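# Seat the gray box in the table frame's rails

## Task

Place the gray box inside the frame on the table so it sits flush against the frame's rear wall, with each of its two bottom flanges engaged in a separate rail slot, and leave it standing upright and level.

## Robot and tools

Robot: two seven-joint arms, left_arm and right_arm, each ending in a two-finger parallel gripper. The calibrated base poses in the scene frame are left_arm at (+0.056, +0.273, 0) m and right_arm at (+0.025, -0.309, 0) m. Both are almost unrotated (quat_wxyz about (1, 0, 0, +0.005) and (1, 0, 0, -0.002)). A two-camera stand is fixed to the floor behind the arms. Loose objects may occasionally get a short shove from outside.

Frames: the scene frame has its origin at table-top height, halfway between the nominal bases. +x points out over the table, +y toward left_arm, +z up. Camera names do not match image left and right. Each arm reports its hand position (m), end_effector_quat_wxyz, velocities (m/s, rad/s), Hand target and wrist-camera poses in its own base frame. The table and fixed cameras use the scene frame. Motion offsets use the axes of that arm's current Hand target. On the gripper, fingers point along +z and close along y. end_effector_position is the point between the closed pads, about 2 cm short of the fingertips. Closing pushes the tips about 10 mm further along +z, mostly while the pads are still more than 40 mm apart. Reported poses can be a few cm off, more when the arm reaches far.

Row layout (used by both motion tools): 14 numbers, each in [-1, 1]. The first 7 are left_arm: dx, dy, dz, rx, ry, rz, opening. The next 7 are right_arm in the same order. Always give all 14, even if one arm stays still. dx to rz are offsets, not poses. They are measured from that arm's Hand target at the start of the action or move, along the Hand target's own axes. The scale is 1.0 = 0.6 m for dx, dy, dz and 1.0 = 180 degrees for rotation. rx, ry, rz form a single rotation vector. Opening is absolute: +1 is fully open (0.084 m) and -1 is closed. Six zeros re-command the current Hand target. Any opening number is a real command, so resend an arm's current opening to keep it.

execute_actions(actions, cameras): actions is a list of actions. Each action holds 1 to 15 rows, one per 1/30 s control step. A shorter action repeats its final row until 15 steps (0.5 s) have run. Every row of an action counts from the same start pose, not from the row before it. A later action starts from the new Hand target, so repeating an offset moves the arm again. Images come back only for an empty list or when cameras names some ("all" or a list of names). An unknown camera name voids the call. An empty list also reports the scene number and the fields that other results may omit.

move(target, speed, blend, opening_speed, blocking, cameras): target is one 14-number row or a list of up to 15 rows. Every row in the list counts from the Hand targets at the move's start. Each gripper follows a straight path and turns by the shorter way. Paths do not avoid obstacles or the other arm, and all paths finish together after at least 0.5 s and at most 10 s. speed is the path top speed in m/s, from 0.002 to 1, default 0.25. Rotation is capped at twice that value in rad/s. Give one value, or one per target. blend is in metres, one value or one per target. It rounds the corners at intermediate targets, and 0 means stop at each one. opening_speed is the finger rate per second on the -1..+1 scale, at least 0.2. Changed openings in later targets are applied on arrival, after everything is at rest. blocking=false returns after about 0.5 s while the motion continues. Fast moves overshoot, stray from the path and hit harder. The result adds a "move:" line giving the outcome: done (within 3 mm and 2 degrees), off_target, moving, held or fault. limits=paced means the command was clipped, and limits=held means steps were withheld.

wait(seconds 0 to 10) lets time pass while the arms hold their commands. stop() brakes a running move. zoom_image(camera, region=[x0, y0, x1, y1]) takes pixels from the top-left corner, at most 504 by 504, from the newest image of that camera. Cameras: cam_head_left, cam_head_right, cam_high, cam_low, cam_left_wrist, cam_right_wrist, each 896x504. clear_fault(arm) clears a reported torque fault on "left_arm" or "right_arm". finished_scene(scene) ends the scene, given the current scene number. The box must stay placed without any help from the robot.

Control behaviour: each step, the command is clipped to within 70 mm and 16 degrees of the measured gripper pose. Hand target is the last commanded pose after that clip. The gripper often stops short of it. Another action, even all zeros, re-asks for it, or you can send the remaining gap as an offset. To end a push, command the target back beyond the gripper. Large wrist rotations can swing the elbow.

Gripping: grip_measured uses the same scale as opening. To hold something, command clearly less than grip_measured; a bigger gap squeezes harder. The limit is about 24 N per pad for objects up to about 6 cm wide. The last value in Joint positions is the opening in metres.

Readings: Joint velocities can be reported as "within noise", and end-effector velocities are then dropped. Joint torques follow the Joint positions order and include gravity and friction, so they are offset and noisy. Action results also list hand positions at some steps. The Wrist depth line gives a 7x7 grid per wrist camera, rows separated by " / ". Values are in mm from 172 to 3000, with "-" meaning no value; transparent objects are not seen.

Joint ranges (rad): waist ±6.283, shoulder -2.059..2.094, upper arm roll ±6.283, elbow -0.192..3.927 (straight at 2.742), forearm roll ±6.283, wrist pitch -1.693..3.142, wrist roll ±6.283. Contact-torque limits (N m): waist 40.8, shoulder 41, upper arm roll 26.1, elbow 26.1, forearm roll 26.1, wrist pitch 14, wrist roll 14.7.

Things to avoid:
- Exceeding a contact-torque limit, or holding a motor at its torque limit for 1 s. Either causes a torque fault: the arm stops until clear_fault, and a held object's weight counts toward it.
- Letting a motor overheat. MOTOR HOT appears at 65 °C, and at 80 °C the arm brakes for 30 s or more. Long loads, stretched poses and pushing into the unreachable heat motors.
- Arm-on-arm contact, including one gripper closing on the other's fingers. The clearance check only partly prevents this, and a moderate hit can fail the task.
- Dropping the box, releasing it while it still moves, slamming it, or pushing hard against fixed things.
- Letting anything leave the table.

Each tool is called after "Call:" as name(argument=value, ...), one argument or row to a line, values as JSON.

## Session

Call:
execute_actions(
  actions=[],
)

Scene clock: 0.00 s.
left_arm: end_effector_position=(+0.6592, -0.1002, +0.3124) grip_measured=+1.00 end_effector_quat_wxyz=(+0.146, +0.901, -0.085, +0.400) | right_arm: end_effector_position=(+0.2459, +0.1515, +0.3229) grip_measured=+1.00 end_effector_quat_wxyz=(-0.589, +0.000, +0.806, +0.058)
Joint positions: left_arm=[-0.104 0.176 -0.05 1.225 -0.861 0.288 0.78 0.084] | right_arm=[0.973 0.399 -0.896 1.444 0.474 2.465 -3.099 0.084]
Joint velocities: within noise
Joint torques (N m): no reading
Motor temperatures (°C): left_arm=[33 40 37 46 35 37 39] | right_arm=[33 41 37 37 37 35 39]
Wrist depth (mm): cam_left_wrist=[1288 1358 1417 1493 1589 1677 1758 / 1375 1437 1523 1619 1715 1809 1919 / 1477 1564 1665 1767 1877 2020 2132 / 1564 1661 1754 1852 1979 2119 2172 / 1446 1519 1607 1686 1767 1838 1968 / 1322 1386 1440 544 561 594 628 / 439 457 353 497 520 543 570] | cam_right_wrist=[1649 253 251 1719 1741 1776 1790 / 1706 267 269 1776 1809 1842 1893 / 1781 282 297 1310 1908 1919 1908 / 1823 331 387 1940 1962 2014 2026 / - 312 393 1996 2056 2062 2125 / - 327 2038 2062 2138 2138 2192 / 618 347 652 677 694 714 737]
Hand target: left_arm +0.6592, -0.1002, +0.3124; +0.146, +0.901, -0.085, +0.400 | right_arm +0.2459, +0.1515, +0.3229; -0.589, +0.000, +0.806, +0.058
Tool commands: left_gripper/opening=+1.0 right_gripper/opening=+1.0

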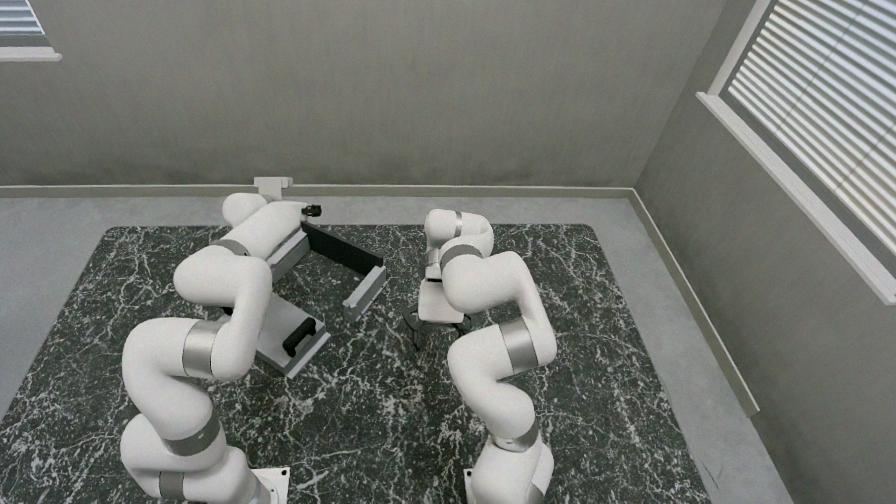

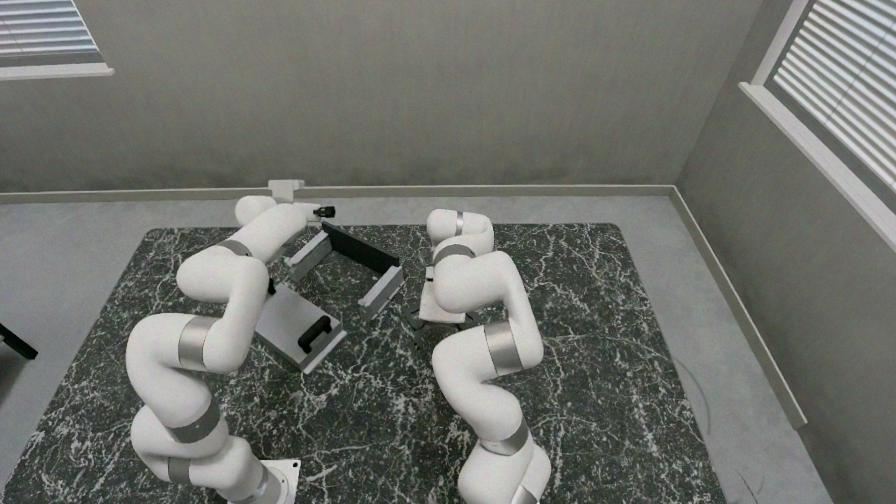

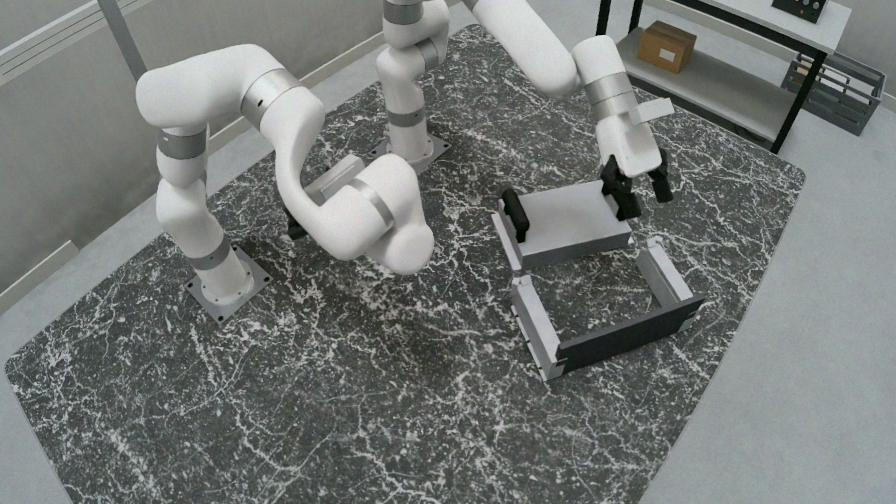

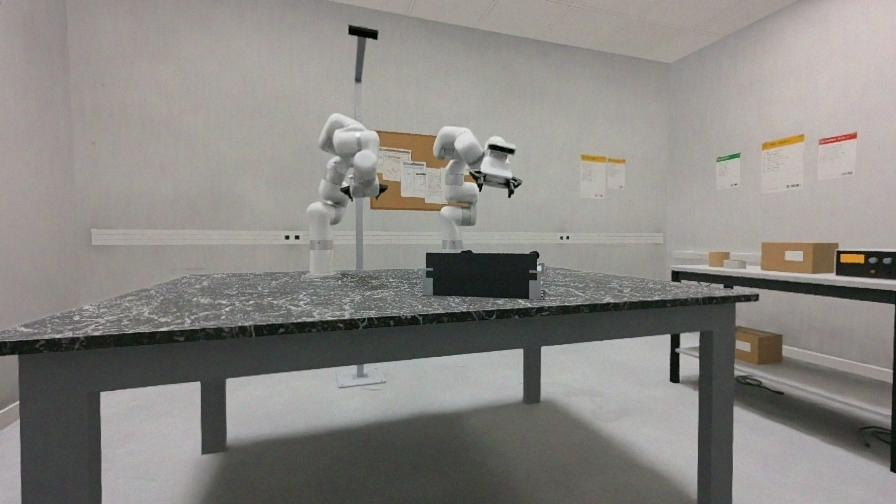

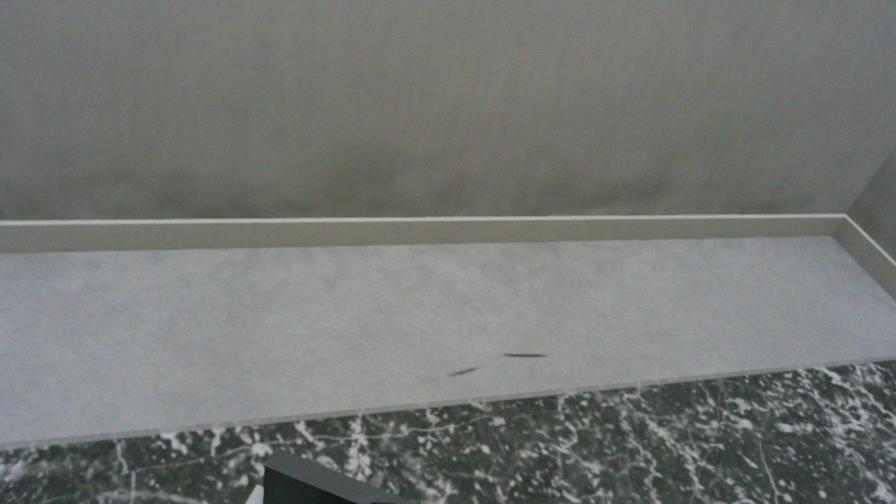

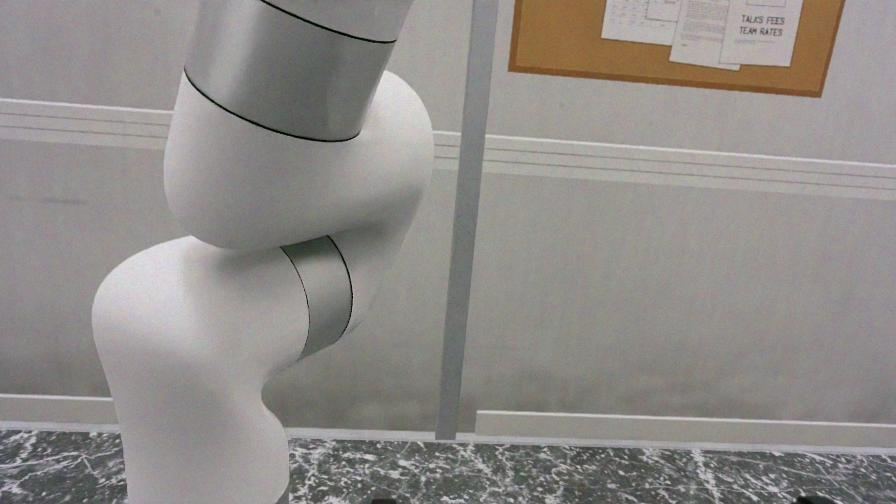

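Call:
move(
  target=[-0.269,-0.0433,-0.4525,0.0138,-0.2813,0.1229,1,-0.1217,0.1372,-0.3265,-0.0823,-0.4,0.165,1],
  speed=0.35,
  cameras=["cam_left_wrist","cam_right_wrist","cam_head_left"],
)

Scene clock: 29.63 s.
left_arm: end_effector_position=(+0.3698, +0.0201, +0.3598) grip_measured=+1.00 end_effector_quat_wxyz=(+0.000, +0.955, -0.296, +0.001) | right_arm: end_effector_position=(+0.4599, +0.2199, +0.3200) grip_measured=+1.00 end_effector_quat_wxyz=(+0.000, +0.297, +0.955, +0.000)
Joint positions: left_arm=[-0.002 -0.358 0.045 1.137 0.015 1.493 0.641 0.084] | right_arm=[1.459 0.225 -1.142 1.512 0.206 1.421 -2.244 0.084]
Joint torques (N m): left_arm=[6.69 -14.51 -3.55 18.99 1.67 -0.72 1.36] | right_arm=[4.01 -22.62 -4.62 15.6 -1.31 -3.06 1.13]
Motor temperatures (°C): left_arm=[33 42 37 55 35 38 39] | right_arm=[33 42 38 42 37 35 39]
Wrist depth (mm): cam_left_wrist=[489 489 490 488 487 487 486 / 490 489 437 436 437 486 486 / 489 378 437 437 436 487 488 / 489 380 437 436 436 487 488 / 491 488 437 437 436 487 487 / 490 490 490 489 488 489 488 / 490 490 490 489 489 486 487] | cam_right_wrist=[451 449 450 449 450 449 397 / 450 449 448 450 449 449 397 / 450 450 450 450 449 448 402 / 448 450 450 450 449 449 448 / 449 449 448 449 449 448 448 / 449 450 449 448 447 444 448 / 450 448 451 449 448 446 448]
Hand target: left_arm +0.3698, +0.0201, +0.3598; +0.000, +0.955, -0.296, +0.001 | right_arm +0.4599, +0.2199, +0.3200; +0.000, +0.297, +0.955, +0.000
Off the commanded pose: left_arm 0.000 m, 0 deg | right_arm 0.000 m, 0 deg.
move: done
Images, in order (width x height): cam_head_left 896x504, cam_left_wrist 896x504, cam_right_wrist 896x504.

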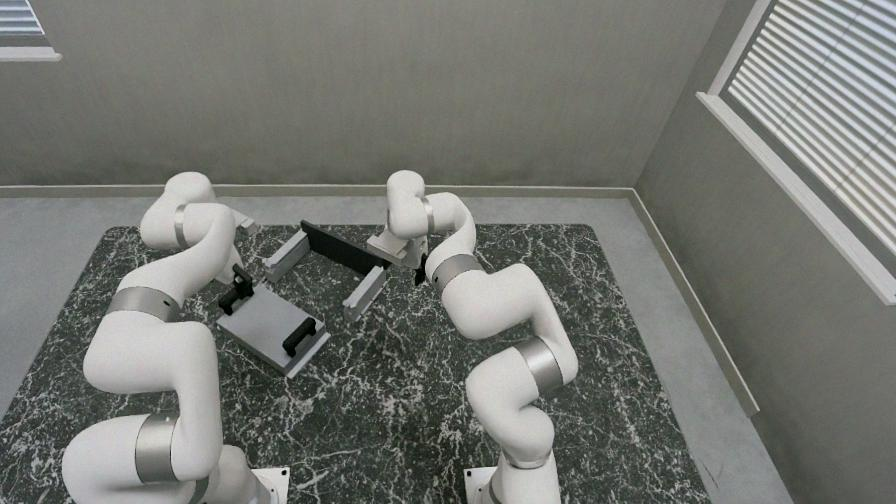

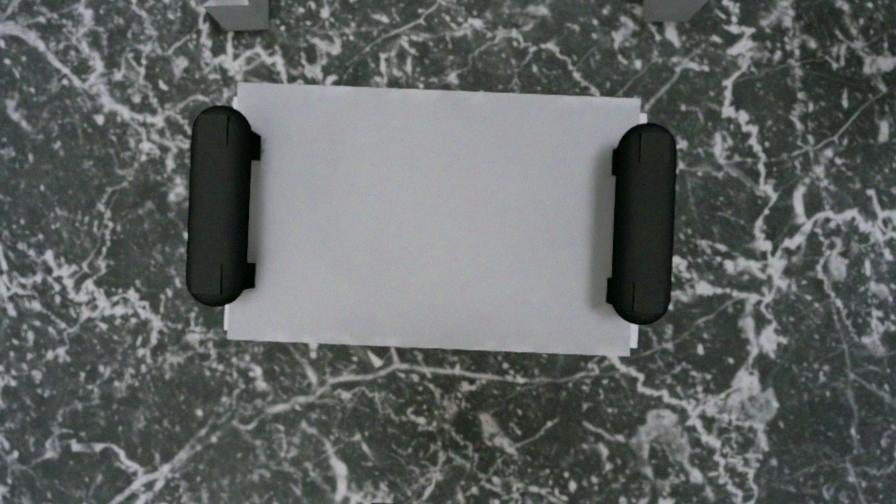

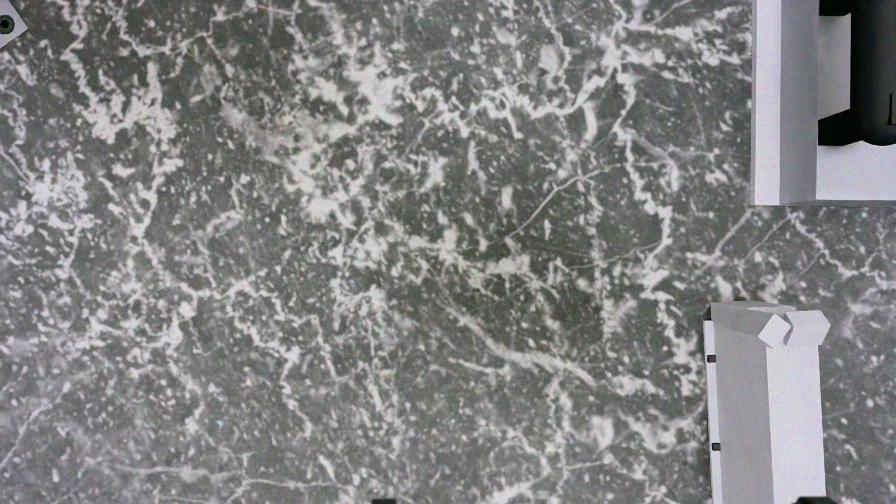

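Call:
move(
  target=[0.1612,-0.2813,0.2667,0,0,0.0117,1,0.305,0.3475,0.2,0,0,0.0078,1],
  speed=0.3,
  cameras=["cam_left_wrist","cam_right_wrist"],
)

Scene clock: 52.73 s.
left_arm: end_effector_position=(+0.5454, +0.1045, +0.2000) grip_measured=+1.00 end_effector_quat_wxyz=(+0.000, +0.950, -0.314, +0.001) | right_arm: end_effector_position=(+0.4272, +0.4954, +0.1999) grip_measured=+1.00 end_effector_quat_wxyz=(+0.000, +0.308, +0.951, +0.000)
Joint positions: left_arm=[0.072 0.303 0.134 1.42 -0.045 1.118 0.858 0.084] | right_arm=[1.312 0.835 -0.822 2.042 0.581 1.425 -1.923 0.084]
Joint torques (N m): left_arm=[6.65 -17.49 -1.35 25.63 -1.93 -0.63 1.27] | right_arm=[-3.98 -34.29 -4.91 20.94 1.7 -0.52 1.27]
Wrist depth (mm): cam_left_wrist=[329 329 329 252 328 328 328 / 329 330 329 319 328 328 328 / 330 329 329 328 328 328 328 / 330 329 329 330 277 277 277 / 330 329 329 329 218 277 277 / 330 330 329 329 217 278 277 / 330 330 330 329 217 277 277] | cam_right_wrist=[328 329 328 328 327 328 326 / 329 328 328 327 327 327 326 / 329 328 328 328 327 326 326 / 328 328 327 327 275 275 275 / 328 327 327 327 216 275 274 / 328 327 327 327 215 274 274 / 327 328 326 326 214 275 274]
Hand target: left_arm +0.5454, +0.1044, +0.2000; +0.000, +0.949, -0.314, +0.001 | right_arm +0.4272, +0.4954, +0.1999; +0.000, +0.308, +0.951, +0.000
Off the commanded pose: left_arm 0.000 m, 0 deg | right_arm 0.000 m, 0 deg.
move: done
Images, in order (width x height): cam_left_wrist 896x504, cam_right_wrist 896x504.

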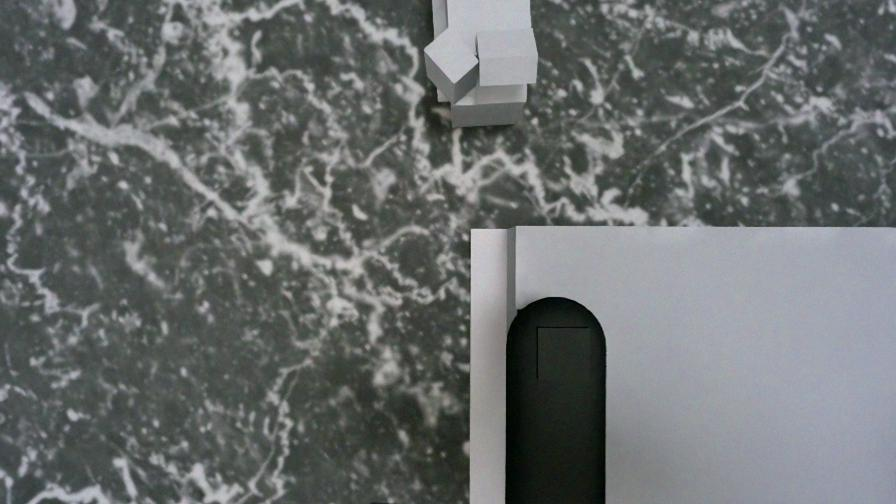

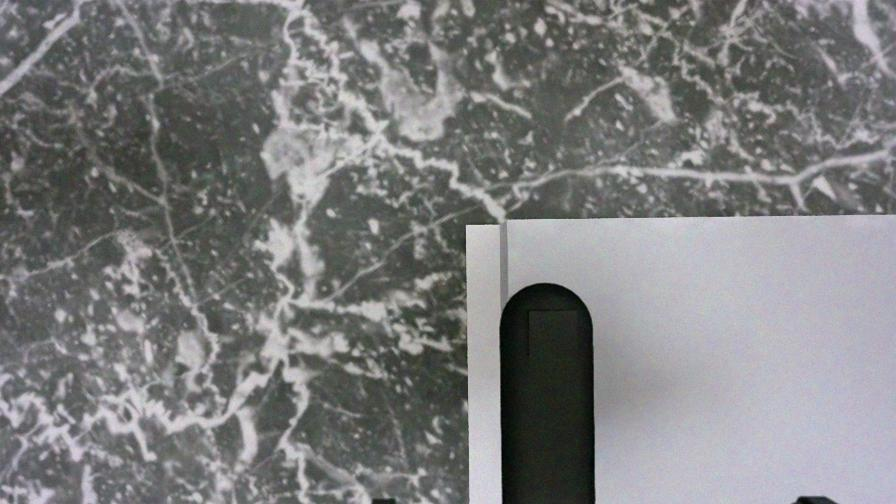

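Call:
move(
  target=[
    [0,0.003,0.174,0,0,0,1,0,0,0.174,0,0,0,1],
    [0,0.003,0.174,0,0,0,1,0,0,0.174,0,0,0,-0.4],
  ],
  speed=0.2,
  opening_speed=1.2,
  cameras=["cam_left_wrist","cam_right_wrist"],
)

Call:
move(
  target=[
    [0,0,0,0,0,0,1,0,0,0,0,0,0,0.8],
    [0,0,0,0,0,0,-0.4,0,0,0,0,0,0,0.8],
  ],
  speed=0.2,
  opening_speed=1.5,
  cameras=["cam_left_wrist","cam_right_wrist"],
)

Scene clock: 84.23 s.
left_arm: end_effector_position=(+0.5445, +0.1029, +0.0956) grip_measured=+1.00 end_effector_quat_wxyz=(+0.000, +0.949, -0.314, +0.001) | right_arm: end_effector_position=(+0.4272, +0.4954, +0.0955) grip_measured=-0.26 end_effector_quat_wxyz=(+0.000, +0.308, +0.951, +0.000)
Joint positions: left_arm=[0.075 0.426 0.124 1.28 -0.069 0.857 0.872 0.084] | right_arm=[1.347 0.921 -0.781 1.866 0.646 1.197 -1.976 0.033]
Joint torques (N m): left_arm=[6.97 -18.29 -2.22 24.02 -1.99 -3.02 1.35] | right_arm=[-3.34 -35.38 -5.6 13.2 0.47 -0.95 -1.21]
Motor temperatures (°C): left_arm=[33 42 37 59 35 38 40] | right_arm=[33 44 39 46 37 35 40]
Wrist depth (mm): cam_left_wrist=[225 225 225 191 224 224 224 / 225 225 225 225 225 224 224 / 225 225 225 225 225 224 224 / 225 225 225 225 173 173 173 / 225 225 225 225 173 173 173 / 225 225 225 - - 173 173 / 226 225 225 - - - 173] | cam_right_wrist=[224 224 224 223 223 223 223 / 224 224 223 223 223 223 223 / 223 223 223 223 223 223 222 / 223 223 223 223 - - - / 223 223 223 223 - - - / 223 223 223 - - - - / 223 223 222 - - - -]
Hand target: left_arm +0.5445, +0.1029, +0.0956; +0.000, +0.949, -0.314, +0.001 | right_arm +0.4272, +0.4953, +0.0955; +0.000, +0.308, +0.951, +0.000
Off the commanded pose: left_arm 0.000 m, 0 deg | right_arm 0.000 m, 0 deg.
move: done
Images, in order (width x height): cam_left_wrist 896x504, cam_right_wrist 896x504.

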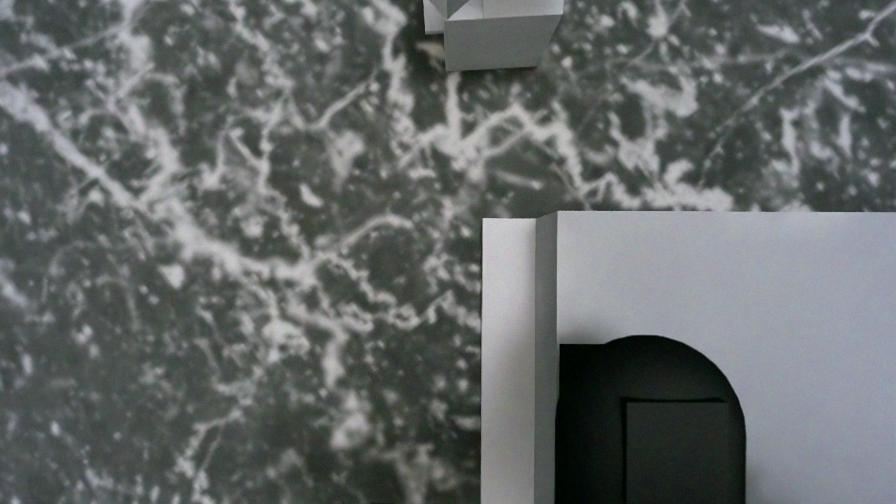

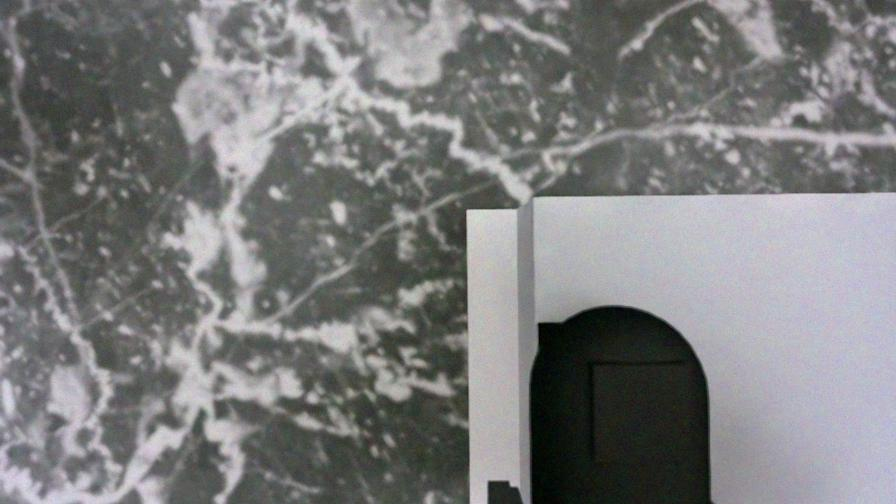

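Scene clock: 86.47 s.
left_arm: end_effector_position=(+0.5445, +0.1029, +0.0956) grip_measured=-0.26 end_effector_quat_wxyz=(+0.000, +0.949, -0.314, +0.001) | right_arm: end_effector_position=(+0.4272, +0.4953, +0.0955) grip_measured=+0.80 end_effector_quat_wxyz=(+0.000, +0.308, +0.951, +0.000)
Joint positions: left_arm=[0.075 0.426 0.124 1.28 -0.069 0.857 0.872 0.033] | right_arm=[1.347 0.921 -0.781 1.866 0.646 1.197 -1.976 0.077]
Joint torques (N m): left_arm=[6.6 -18.61 1.54 21.26 -0.26 -2.53 1.29] | right_arm=[-2.55 -43.12 -9.16 18 -1.03 -0.72 -0.75]
Motor temperatures (°C): left_arm=[33 42 37 59 35 38 40] | right_arm=[33 44 39 45 37 35 39]
Wrist depth (mm): cam_left_wrist=[225 225 225 190 225 224 224 / 225 225 225 225 224 224 224 / 225 225 225 225 225 225 224 / 225 225 225 225 173 173 173 / 225 225 225 225 173 173 173 / 226 226 225 - - 173 173 / 226 226 225 - - 173 173] | cam_right_wrist=[224 223 223 223 223 222 223 / 224 223 223 223 223 223 222 / 223 223 223 223 222 222 222 / 223 223 223 223 - - - / 223 223 223 222 - - - / 223 223 223 - - - - / 223 222 223 - - - -]
Hand target: left_arm +0.5445, +0.1029, +0.0956; +0.000, +0.949, -0.314, +0.001 | right_arm +0.4272, +0.4953, +0.0955; +0.000, +0.308, +0.951, +0.000
Off the commanded pose: left_arm 0.000 m, 0 deg | right_arm 0.000 m, 0 deg.
move: done
Images, in order (width x height): cam_left_wrist 896x504, cam_right_wrist 896x504.

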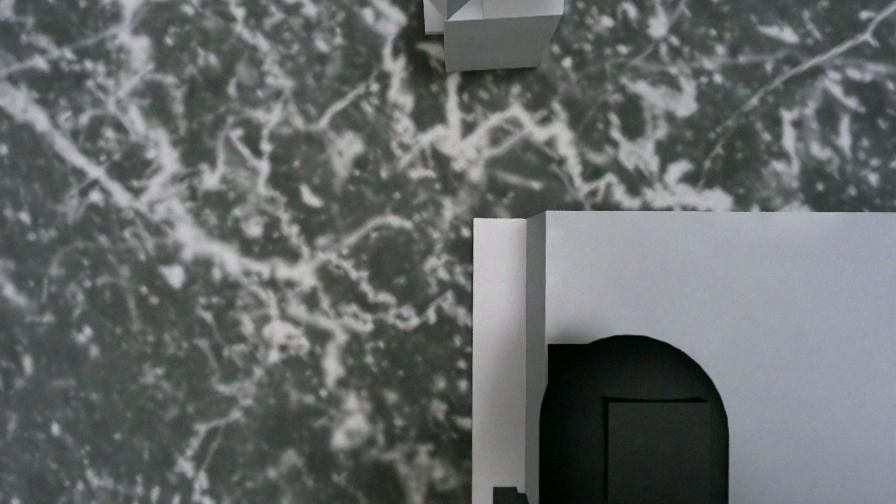

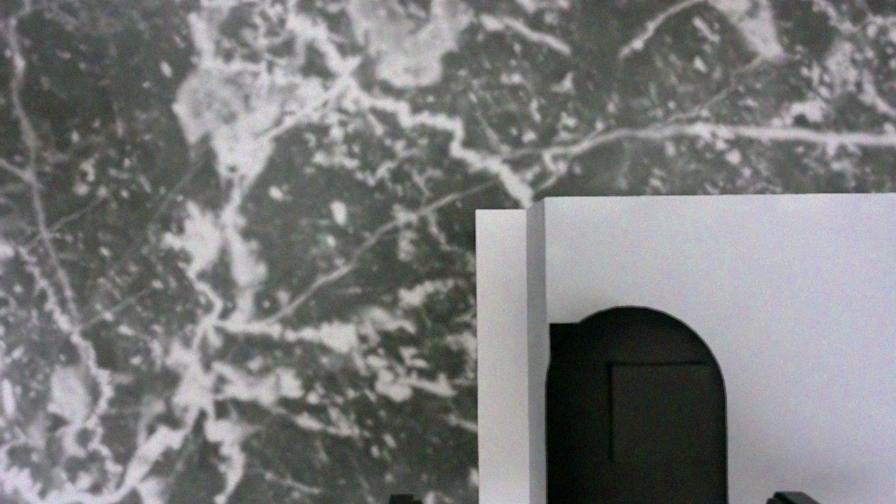

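Call:
move(
  target=[
    [0,0,0,0,0,0,-0.4,0,0.005,0,0,0,0,0.8],
    [0,0,0,0,0,0,-0.45,0,0.005,0,0,0,0,-0.45],
  ],
  speed=0.1,
  opening_speed=1.2,
  cameras=["cam_low","cam_high","cam_left_wrist"],
)

Call:
zoom_image(
  camera="cam_low",
  region=[415, 235, 555, 305],
)

Call:
zoom_image(
  camera="cam_low",
  region=[515, 245, 555, 305],
)

Scene clock: 137.53 s.
left_arm: end_effector_position=(+0.5445, +0.1029, +0.0956) grip_measured=-0.26 end_effector_quat_wxyz=(+0.000, +0.949, -0.314, +0.001) | right_arm: end_effector_position=(+0.4290, +0.4977, +0.0955) grip_measured=-0.26 end_effector_quat_wxyz=(+0.000, +0.308, +0.951, +0.000)
Joint positions: left_arm=[0.075 0.426 0.124 1.28 -0.069 0.857 0.872 0.033] | right_arm=[1.338 0.931 -0.777 1.887 0.647 1.205 -1.972 0.033]
Joint torques (N m): left_arm=[5.74 -22.26 4.93 16.94 1.12 -3.16 -0.35] | right_arm=[-3.57 -35.66 -5.85 16.97 1.27 -0.46 1.26]
Motor temperatures (°C): left_arm=[33 43 37 53 35 38 39] | right_arm=[33 47 42 46 37 35 39]
Wrist depth (mm): cam_left_wrist=[225 225 225 190 225 224 224 / 225 225 225 225 225 224 224 / 225 225 225 225 225 225 224 / 225 225 225 225 173 173 173 / 225 225 225 225 173 173 173 / 226 225 225 - - 173 173 / 226 226 225 - - 173 173] | cam_right_wrist=[224 224 223 223 223 223 223 / 223 223 223 223 223 222 222 / 223 223 223 223 223 222 222 / 223 223 223 223 - - - / 223 223 223 223 - - - / 223 223 222 - - - - / 223 223 223 - - - -]
Hand target: left_arm +0.5445, +0.1029, +0.0956; +0.000, +0.949, -0.314, +0.001 | right_arm +0.4289, +0.4977, +0.0955; +0.000, +0.308, +0.951, +0.000
Off the commanded pose: left_arm 0.000 m, 0 deg | right_arm 0.000 m, 0 deg.
move: done
Images, in order (width x height): cam_high 896x504, cam_low 896x504, cam_left_wrist 896x504.

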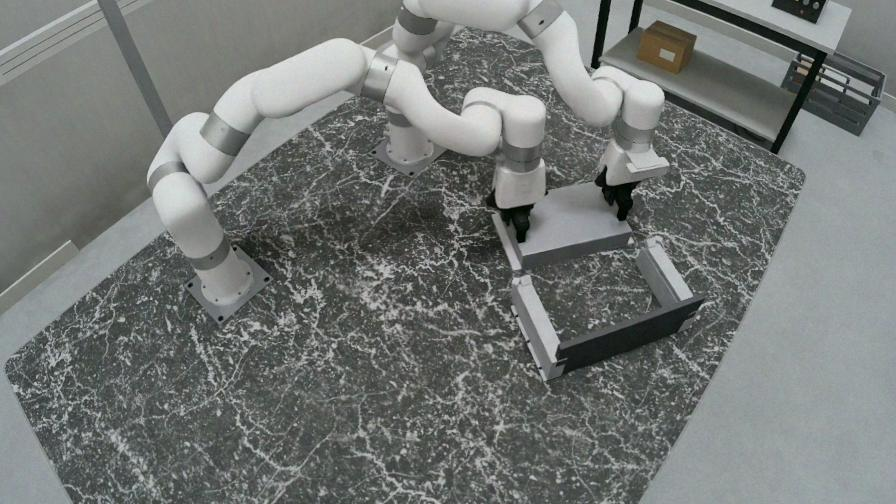

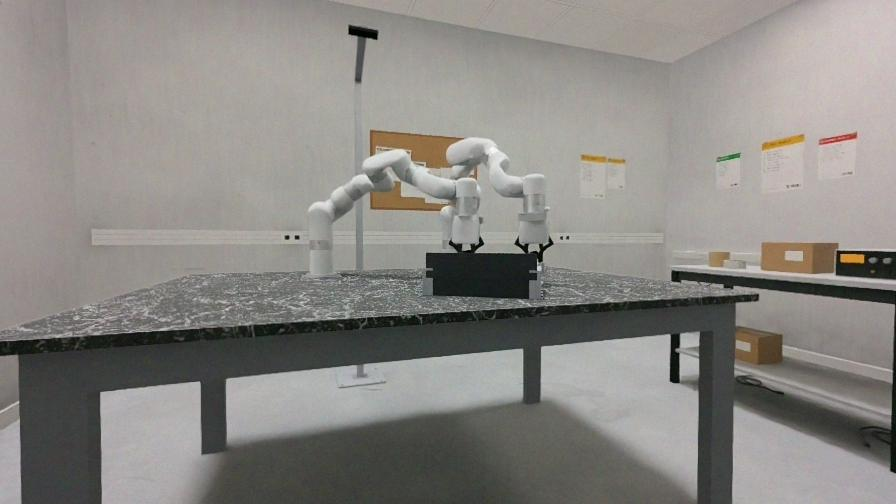

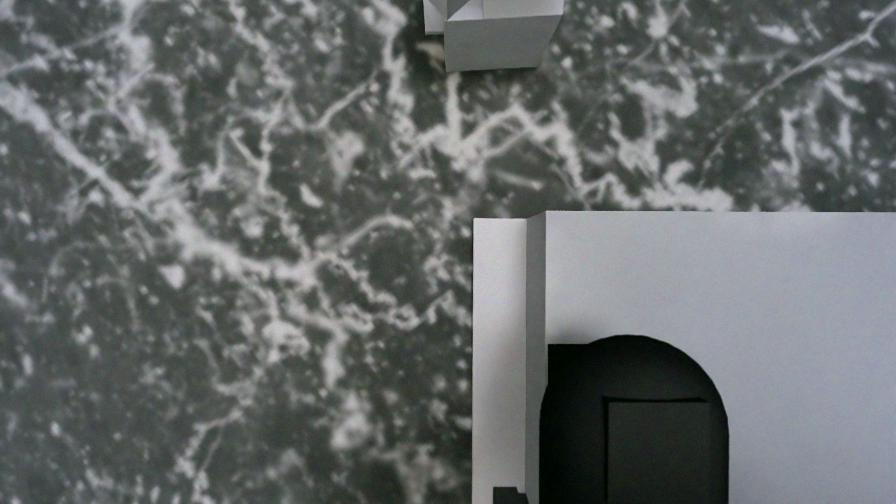

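Scaled by 3.600 from the camera's 896x504 image, which has a finer 1280x720 frame.

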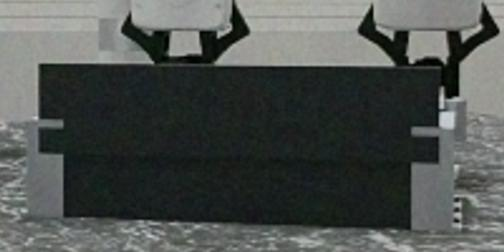

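Scaled by 8.400 from the camera's 896x504 image, which has a finer 1280x720 frame.

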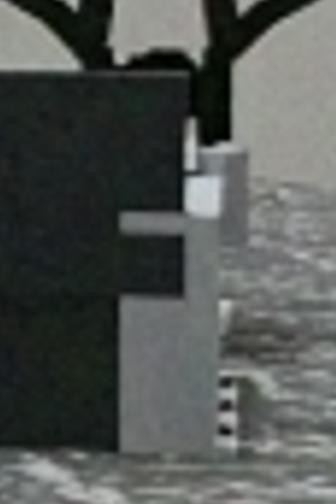

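Call:
move(
  target=[
    [0,0,-0.0833,0,0,0,-0.45,0,0,-0.0833,0,0,0,-0.45],
    [0.0438,0.0365,-0.0833,0,0,-0.0194,-0.45,-0.0685,-0.0355,-0.0833,0,0,-0.0194,-0.45],
  ],
  speed=0.1,
  cameras=["cam_left_wrist","cam_high","cam_low"],
)

Call:
zoom_image(
  camera="cam_high",
  region=[460, 160, 730, 390],
)

Scene clock: 183.23 s.
left_arm: end_effector_position=(+0.5524, +0.0697, +0.1456) grip_measured=-0.26 end_effector_quat_wxyz=(+0.000, +0.959, -0.285, +0.001) | right_arm: end_effector_position=(+0.4498, +0.4564, +0.1455) grip_measured=-0.26 end_effector_quat_wxyz=(+0.000, +0.279, +0.960, +0.000)
Joint positions: left_arm=[0.02 0.363 0.12 1.343 -0.052 0.982 0.738 0.033] | right_arm=[1.318 0.821 -0.819 1.834 0.596 1.261 -2.092 0.033]
Joint torques (N m): left_arm=[-8.49 -20.77 -5.3 26.79 1.21 -0.01 -1.01] | right_arm=[-2.17 -48.97 -10.38 18.23 -1.12 -5.03 -1.3]
Wrist depth (mm): cam_left_wrist=[275 275 275 197 274 273 274 / 275 275 275 221 274 274 274 / 275 275 275 274 274 274 273 / 275 275 275 - 173 173 173 / 276 275 275 - 173 173 173 / 275 275 275 - - 173 173 / 276 275 275 - - 173 173] | cam_right_wrist=[274 273 273 273 273 272 272 / 273 273 274 273 273 272 272 / 274 273 273 273 272 272 272 / 273 273 273 273 - - - / 273 273 272 - - - - / 273 273 272 - - - - / 273 273 272 - - - -]
Hand target: left_arm +0.5524, +0.0697, +0.1456; +0.000, +0.959, -0.285, +0.001 | right_arm +0.4498, +0.4564, +0.1455; +0.000, +0.279, +0.960, +0.000
Off the commanded pose: left_arm 0.000 m, 0 deg | right_arm 0.000 m, 0 deg.
move: done
Images, in order (width x height): cam_high 896x504, cam_low 896x504, cam_left_wrist 896x504.

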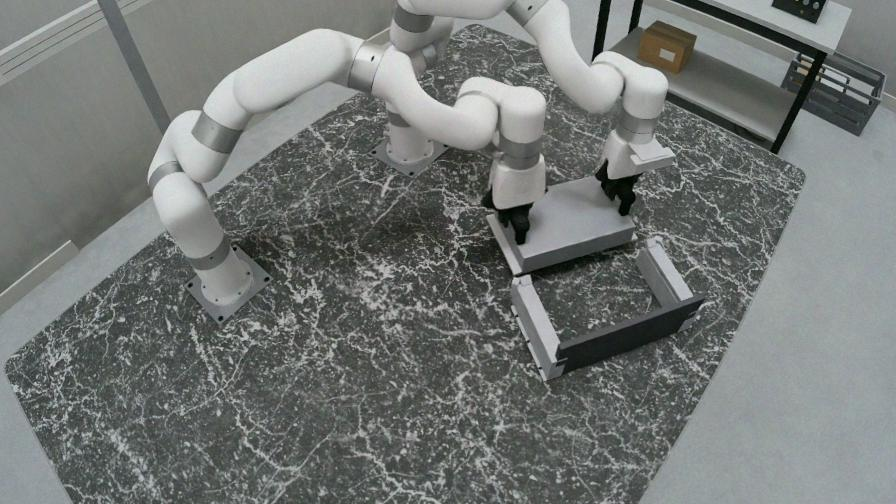

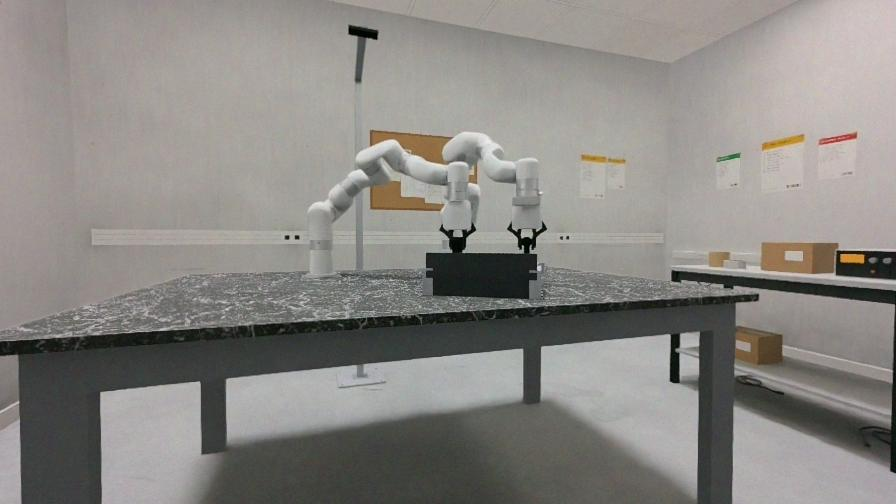

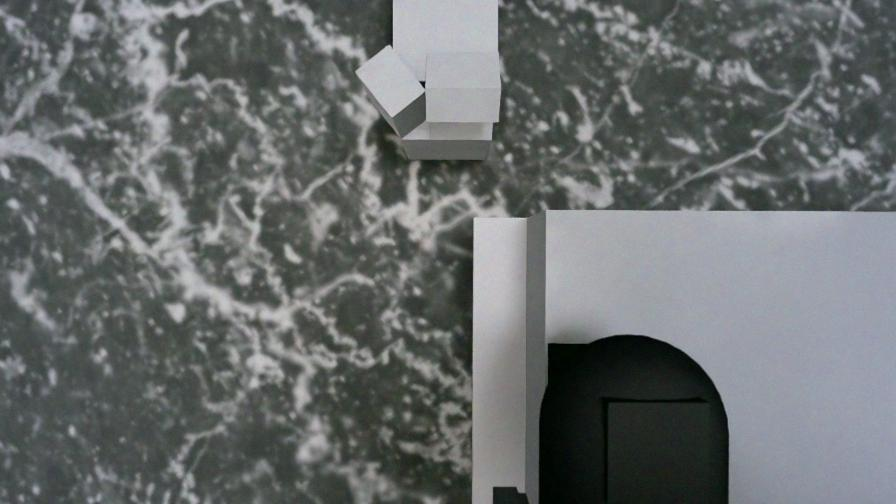

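Scaled by 1.867 from the camera's 896x504 image, which has a finer 1280x720 frame.

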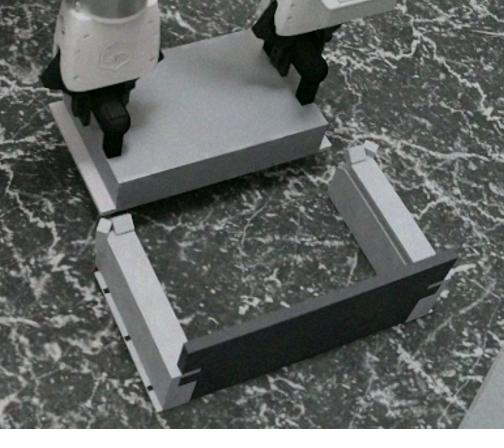

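Call:
move(
  target=[0.1,0.0017,0,0,0,0,-0.45,-0.1,-0.0017,0,0,0,0,-0.45],
  speed=0.07,
  cameras=["cam_left_wrist","cam_high"],
)

Call:
zoom_image(
  camera="cam_high",
  region=[460, 160, 730, 390],
)

Scene clock: 193.60 s.
left_arm: end_effector_position=(+0.6021, +0.0361, +0.1457) grip_measured=-0.26 end_effector_quat_wxyz=(+0.000, +0.959, -0.285, +0.001) | right_arm: end_effector_position=(+0.4999, +0.4233, +0.1454) grip_measured=-0.26 end_effector_quat_wxyz=(+0.000, +0.279, +0.960, +0.000)
Joint positions: left_arm=[-0.017 0.517 0.097 1.577 -0.056 1.062 0.671 0.033] | right_arm=[1.182 0.874 -0.806 1.936 0.611 1.301 -2.169 0.033]
Joint torques (N m): left_arm=[-8.18 -24.69 -4.14 30.28 -2.88 -2.03 -1.46] | right_arm=[-6.15 -44.57 -10.02 28.58 1.01 -4.1 -1.96]
Motor temperatures (°C): left_arm=[33 44 37 57 35 38 40] | right_arm=[33 47 42 44 37 36 39]
Wrist depth (mm): cam_left_wrist=[274 274 274 197 273 273 273 / 275 274 274 197 274 273 273 / 275 274 274 197 274 273 273 / 275 275 275 197 274 274 273 / 275 275 275 187 196 196 196 / 275 275 275 - - 188 188 / 275 275 275 - - 181 182] | cam_right_wrist=[273 274 273 273 273 272 272 / 273 273 273 273 273 - - / 273 273 273 273 - - - / 273 273 272 272 - - - / 273 273 272 - - - - / 272 272 272 - - - - / 273 273 272 - - - 172]
Hand target: left_arm +0.6022, +0.0361, +0.1457; +0.000, +0.959, -0.285, +0.001 | right_arm +0.4999, +0.4234, +0.1455; +0.000, +0.279, +0.960, +0.000
Off the commanded pose: left_arm 0.000 m, 0 deg | right_arm 0.000 m, 0 deg.
move: done
Images, in order (width x height): cam_high 896x504, cam_left_wrist 896x504.

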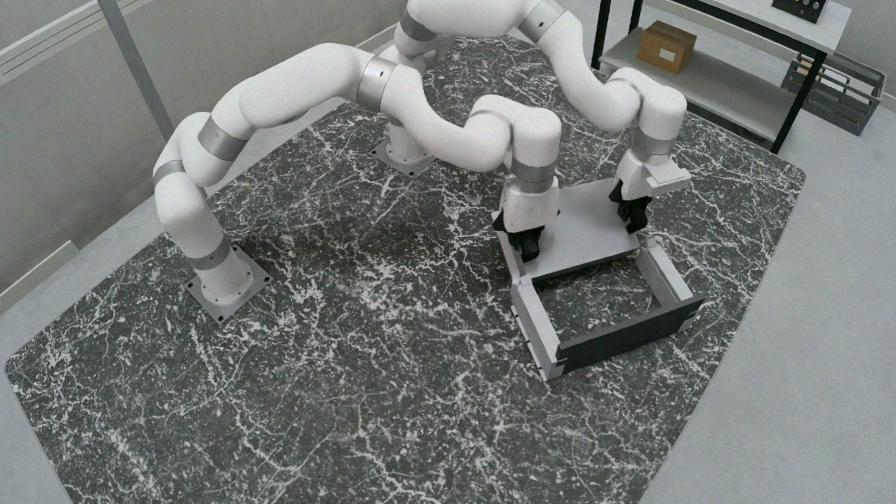

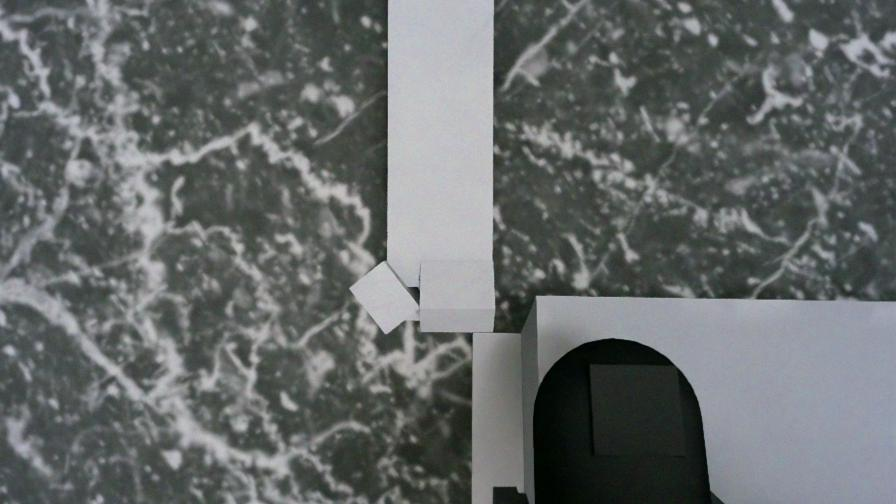

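Scaled by 1.867 from the camera's 896x504 image, which has a finer 1280x720 frame.

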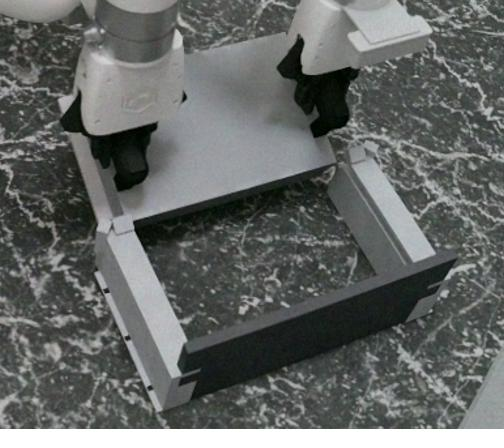

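Call:
move(
  target=[
    [-0.1,-0.0017,0,0,0,0,-0.45,0.1,0.0017,0,0,0,0,-0.45],
    [-0.1,-0.0017,0.0835,0,0,0,-0.45,0.1,0.0017,0.0835,0,0,0,-0.45],
  ],
  speed=[0.1,0.05],
  cameras=["cam_left_wrist","cam_right_wrist"],
)

Scene clock: 215.07 s.
left_arm: end_effector_position=(+0.5526, +0.0697, +0.0957) grip_measured=-0.26 end_effector_quat_wxyz=(+0.000, +0.959, -0.285, +0.001) | right_arm: end_effector_position=(+0.4498, +0.4564, +0.0955) grip_measured=-0.26 end_effector_quat_wxyz=(+0.000, +0.279, +0.960, +0.000)
Joint positions: left_arm=[0.023 0.434 0.115 1.293 -0.064 0.861 0.746 0.033] | right_arm=[1.318 0.875 -0.789 1.776 0.635 1.161 -2.117 0.033]
Joint torques (N m): left_arm=[6.12 -14.17 -3.59 14.63 -2.26 -3.63 1.26] | right_arm=[-3.6 -35.2 -5.56 15.11 2.52 -3.63 -1.76]
Motor temperatures (°C): left_arm=[33 45 37 62 35 39 40] | right_arm=[33 50 43 52 37 37 39]
Wrist depth (mm): cam_left_wrist=[226 226 - - 225 224 224 / 226 226 225 192 225 225 224 / 226 226 225 225 225 225 225 / 226 226 225 225 174 173 173 / 226 226 225 225 174 173 173 / 226 226 226 - - 173 174 / 226 226 226 - - 174 173] | cam_right_wrist=[224 224 224 223 223 222 222 / 224 224 223 223 223 223 222 / 223 223 223 223 223 222 222 / 224 223 223 223 - - - / 223 223 223 - - - - / 223 223 223 - - - - / 223 223 222 - - - -]
Hand target: left_arm +0.5525, +0.0697, +0.0955; +0.000, +0.959, -0.285, +0.001 | right_arm +0.4497, +0.4564, +0.0954; +0.000, +0.279, +0.960, +0.000
Off the commanded pose: left_arm 0.000 m, 0 deg | right_arm 0.000 m, 0 deg.
move: done
Images, in order (width x height): cam_left_wrist 896x504, cam_right_wrist 896x504.

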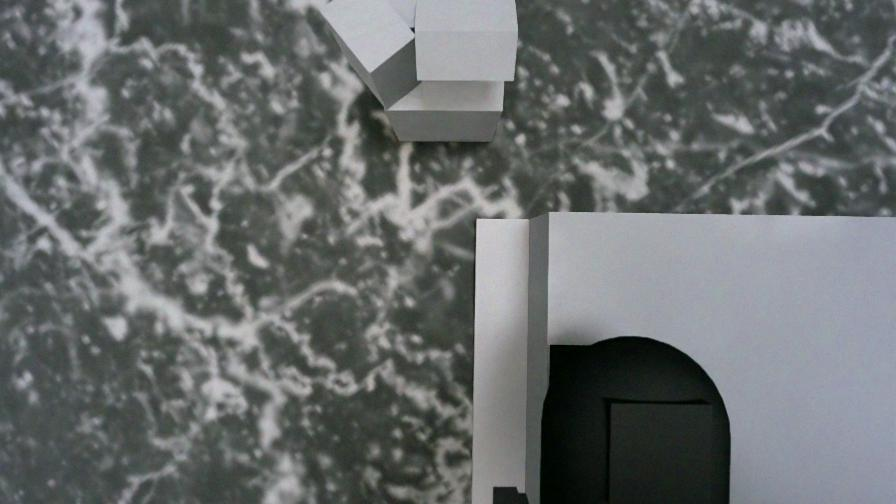

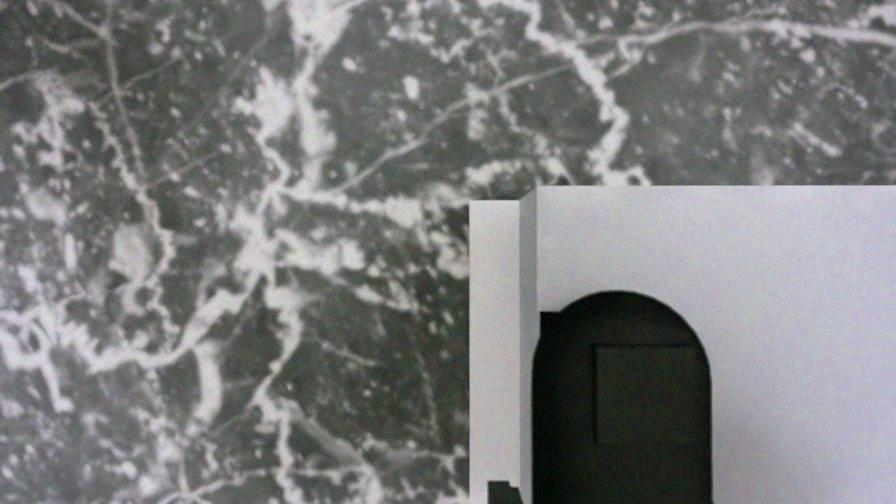

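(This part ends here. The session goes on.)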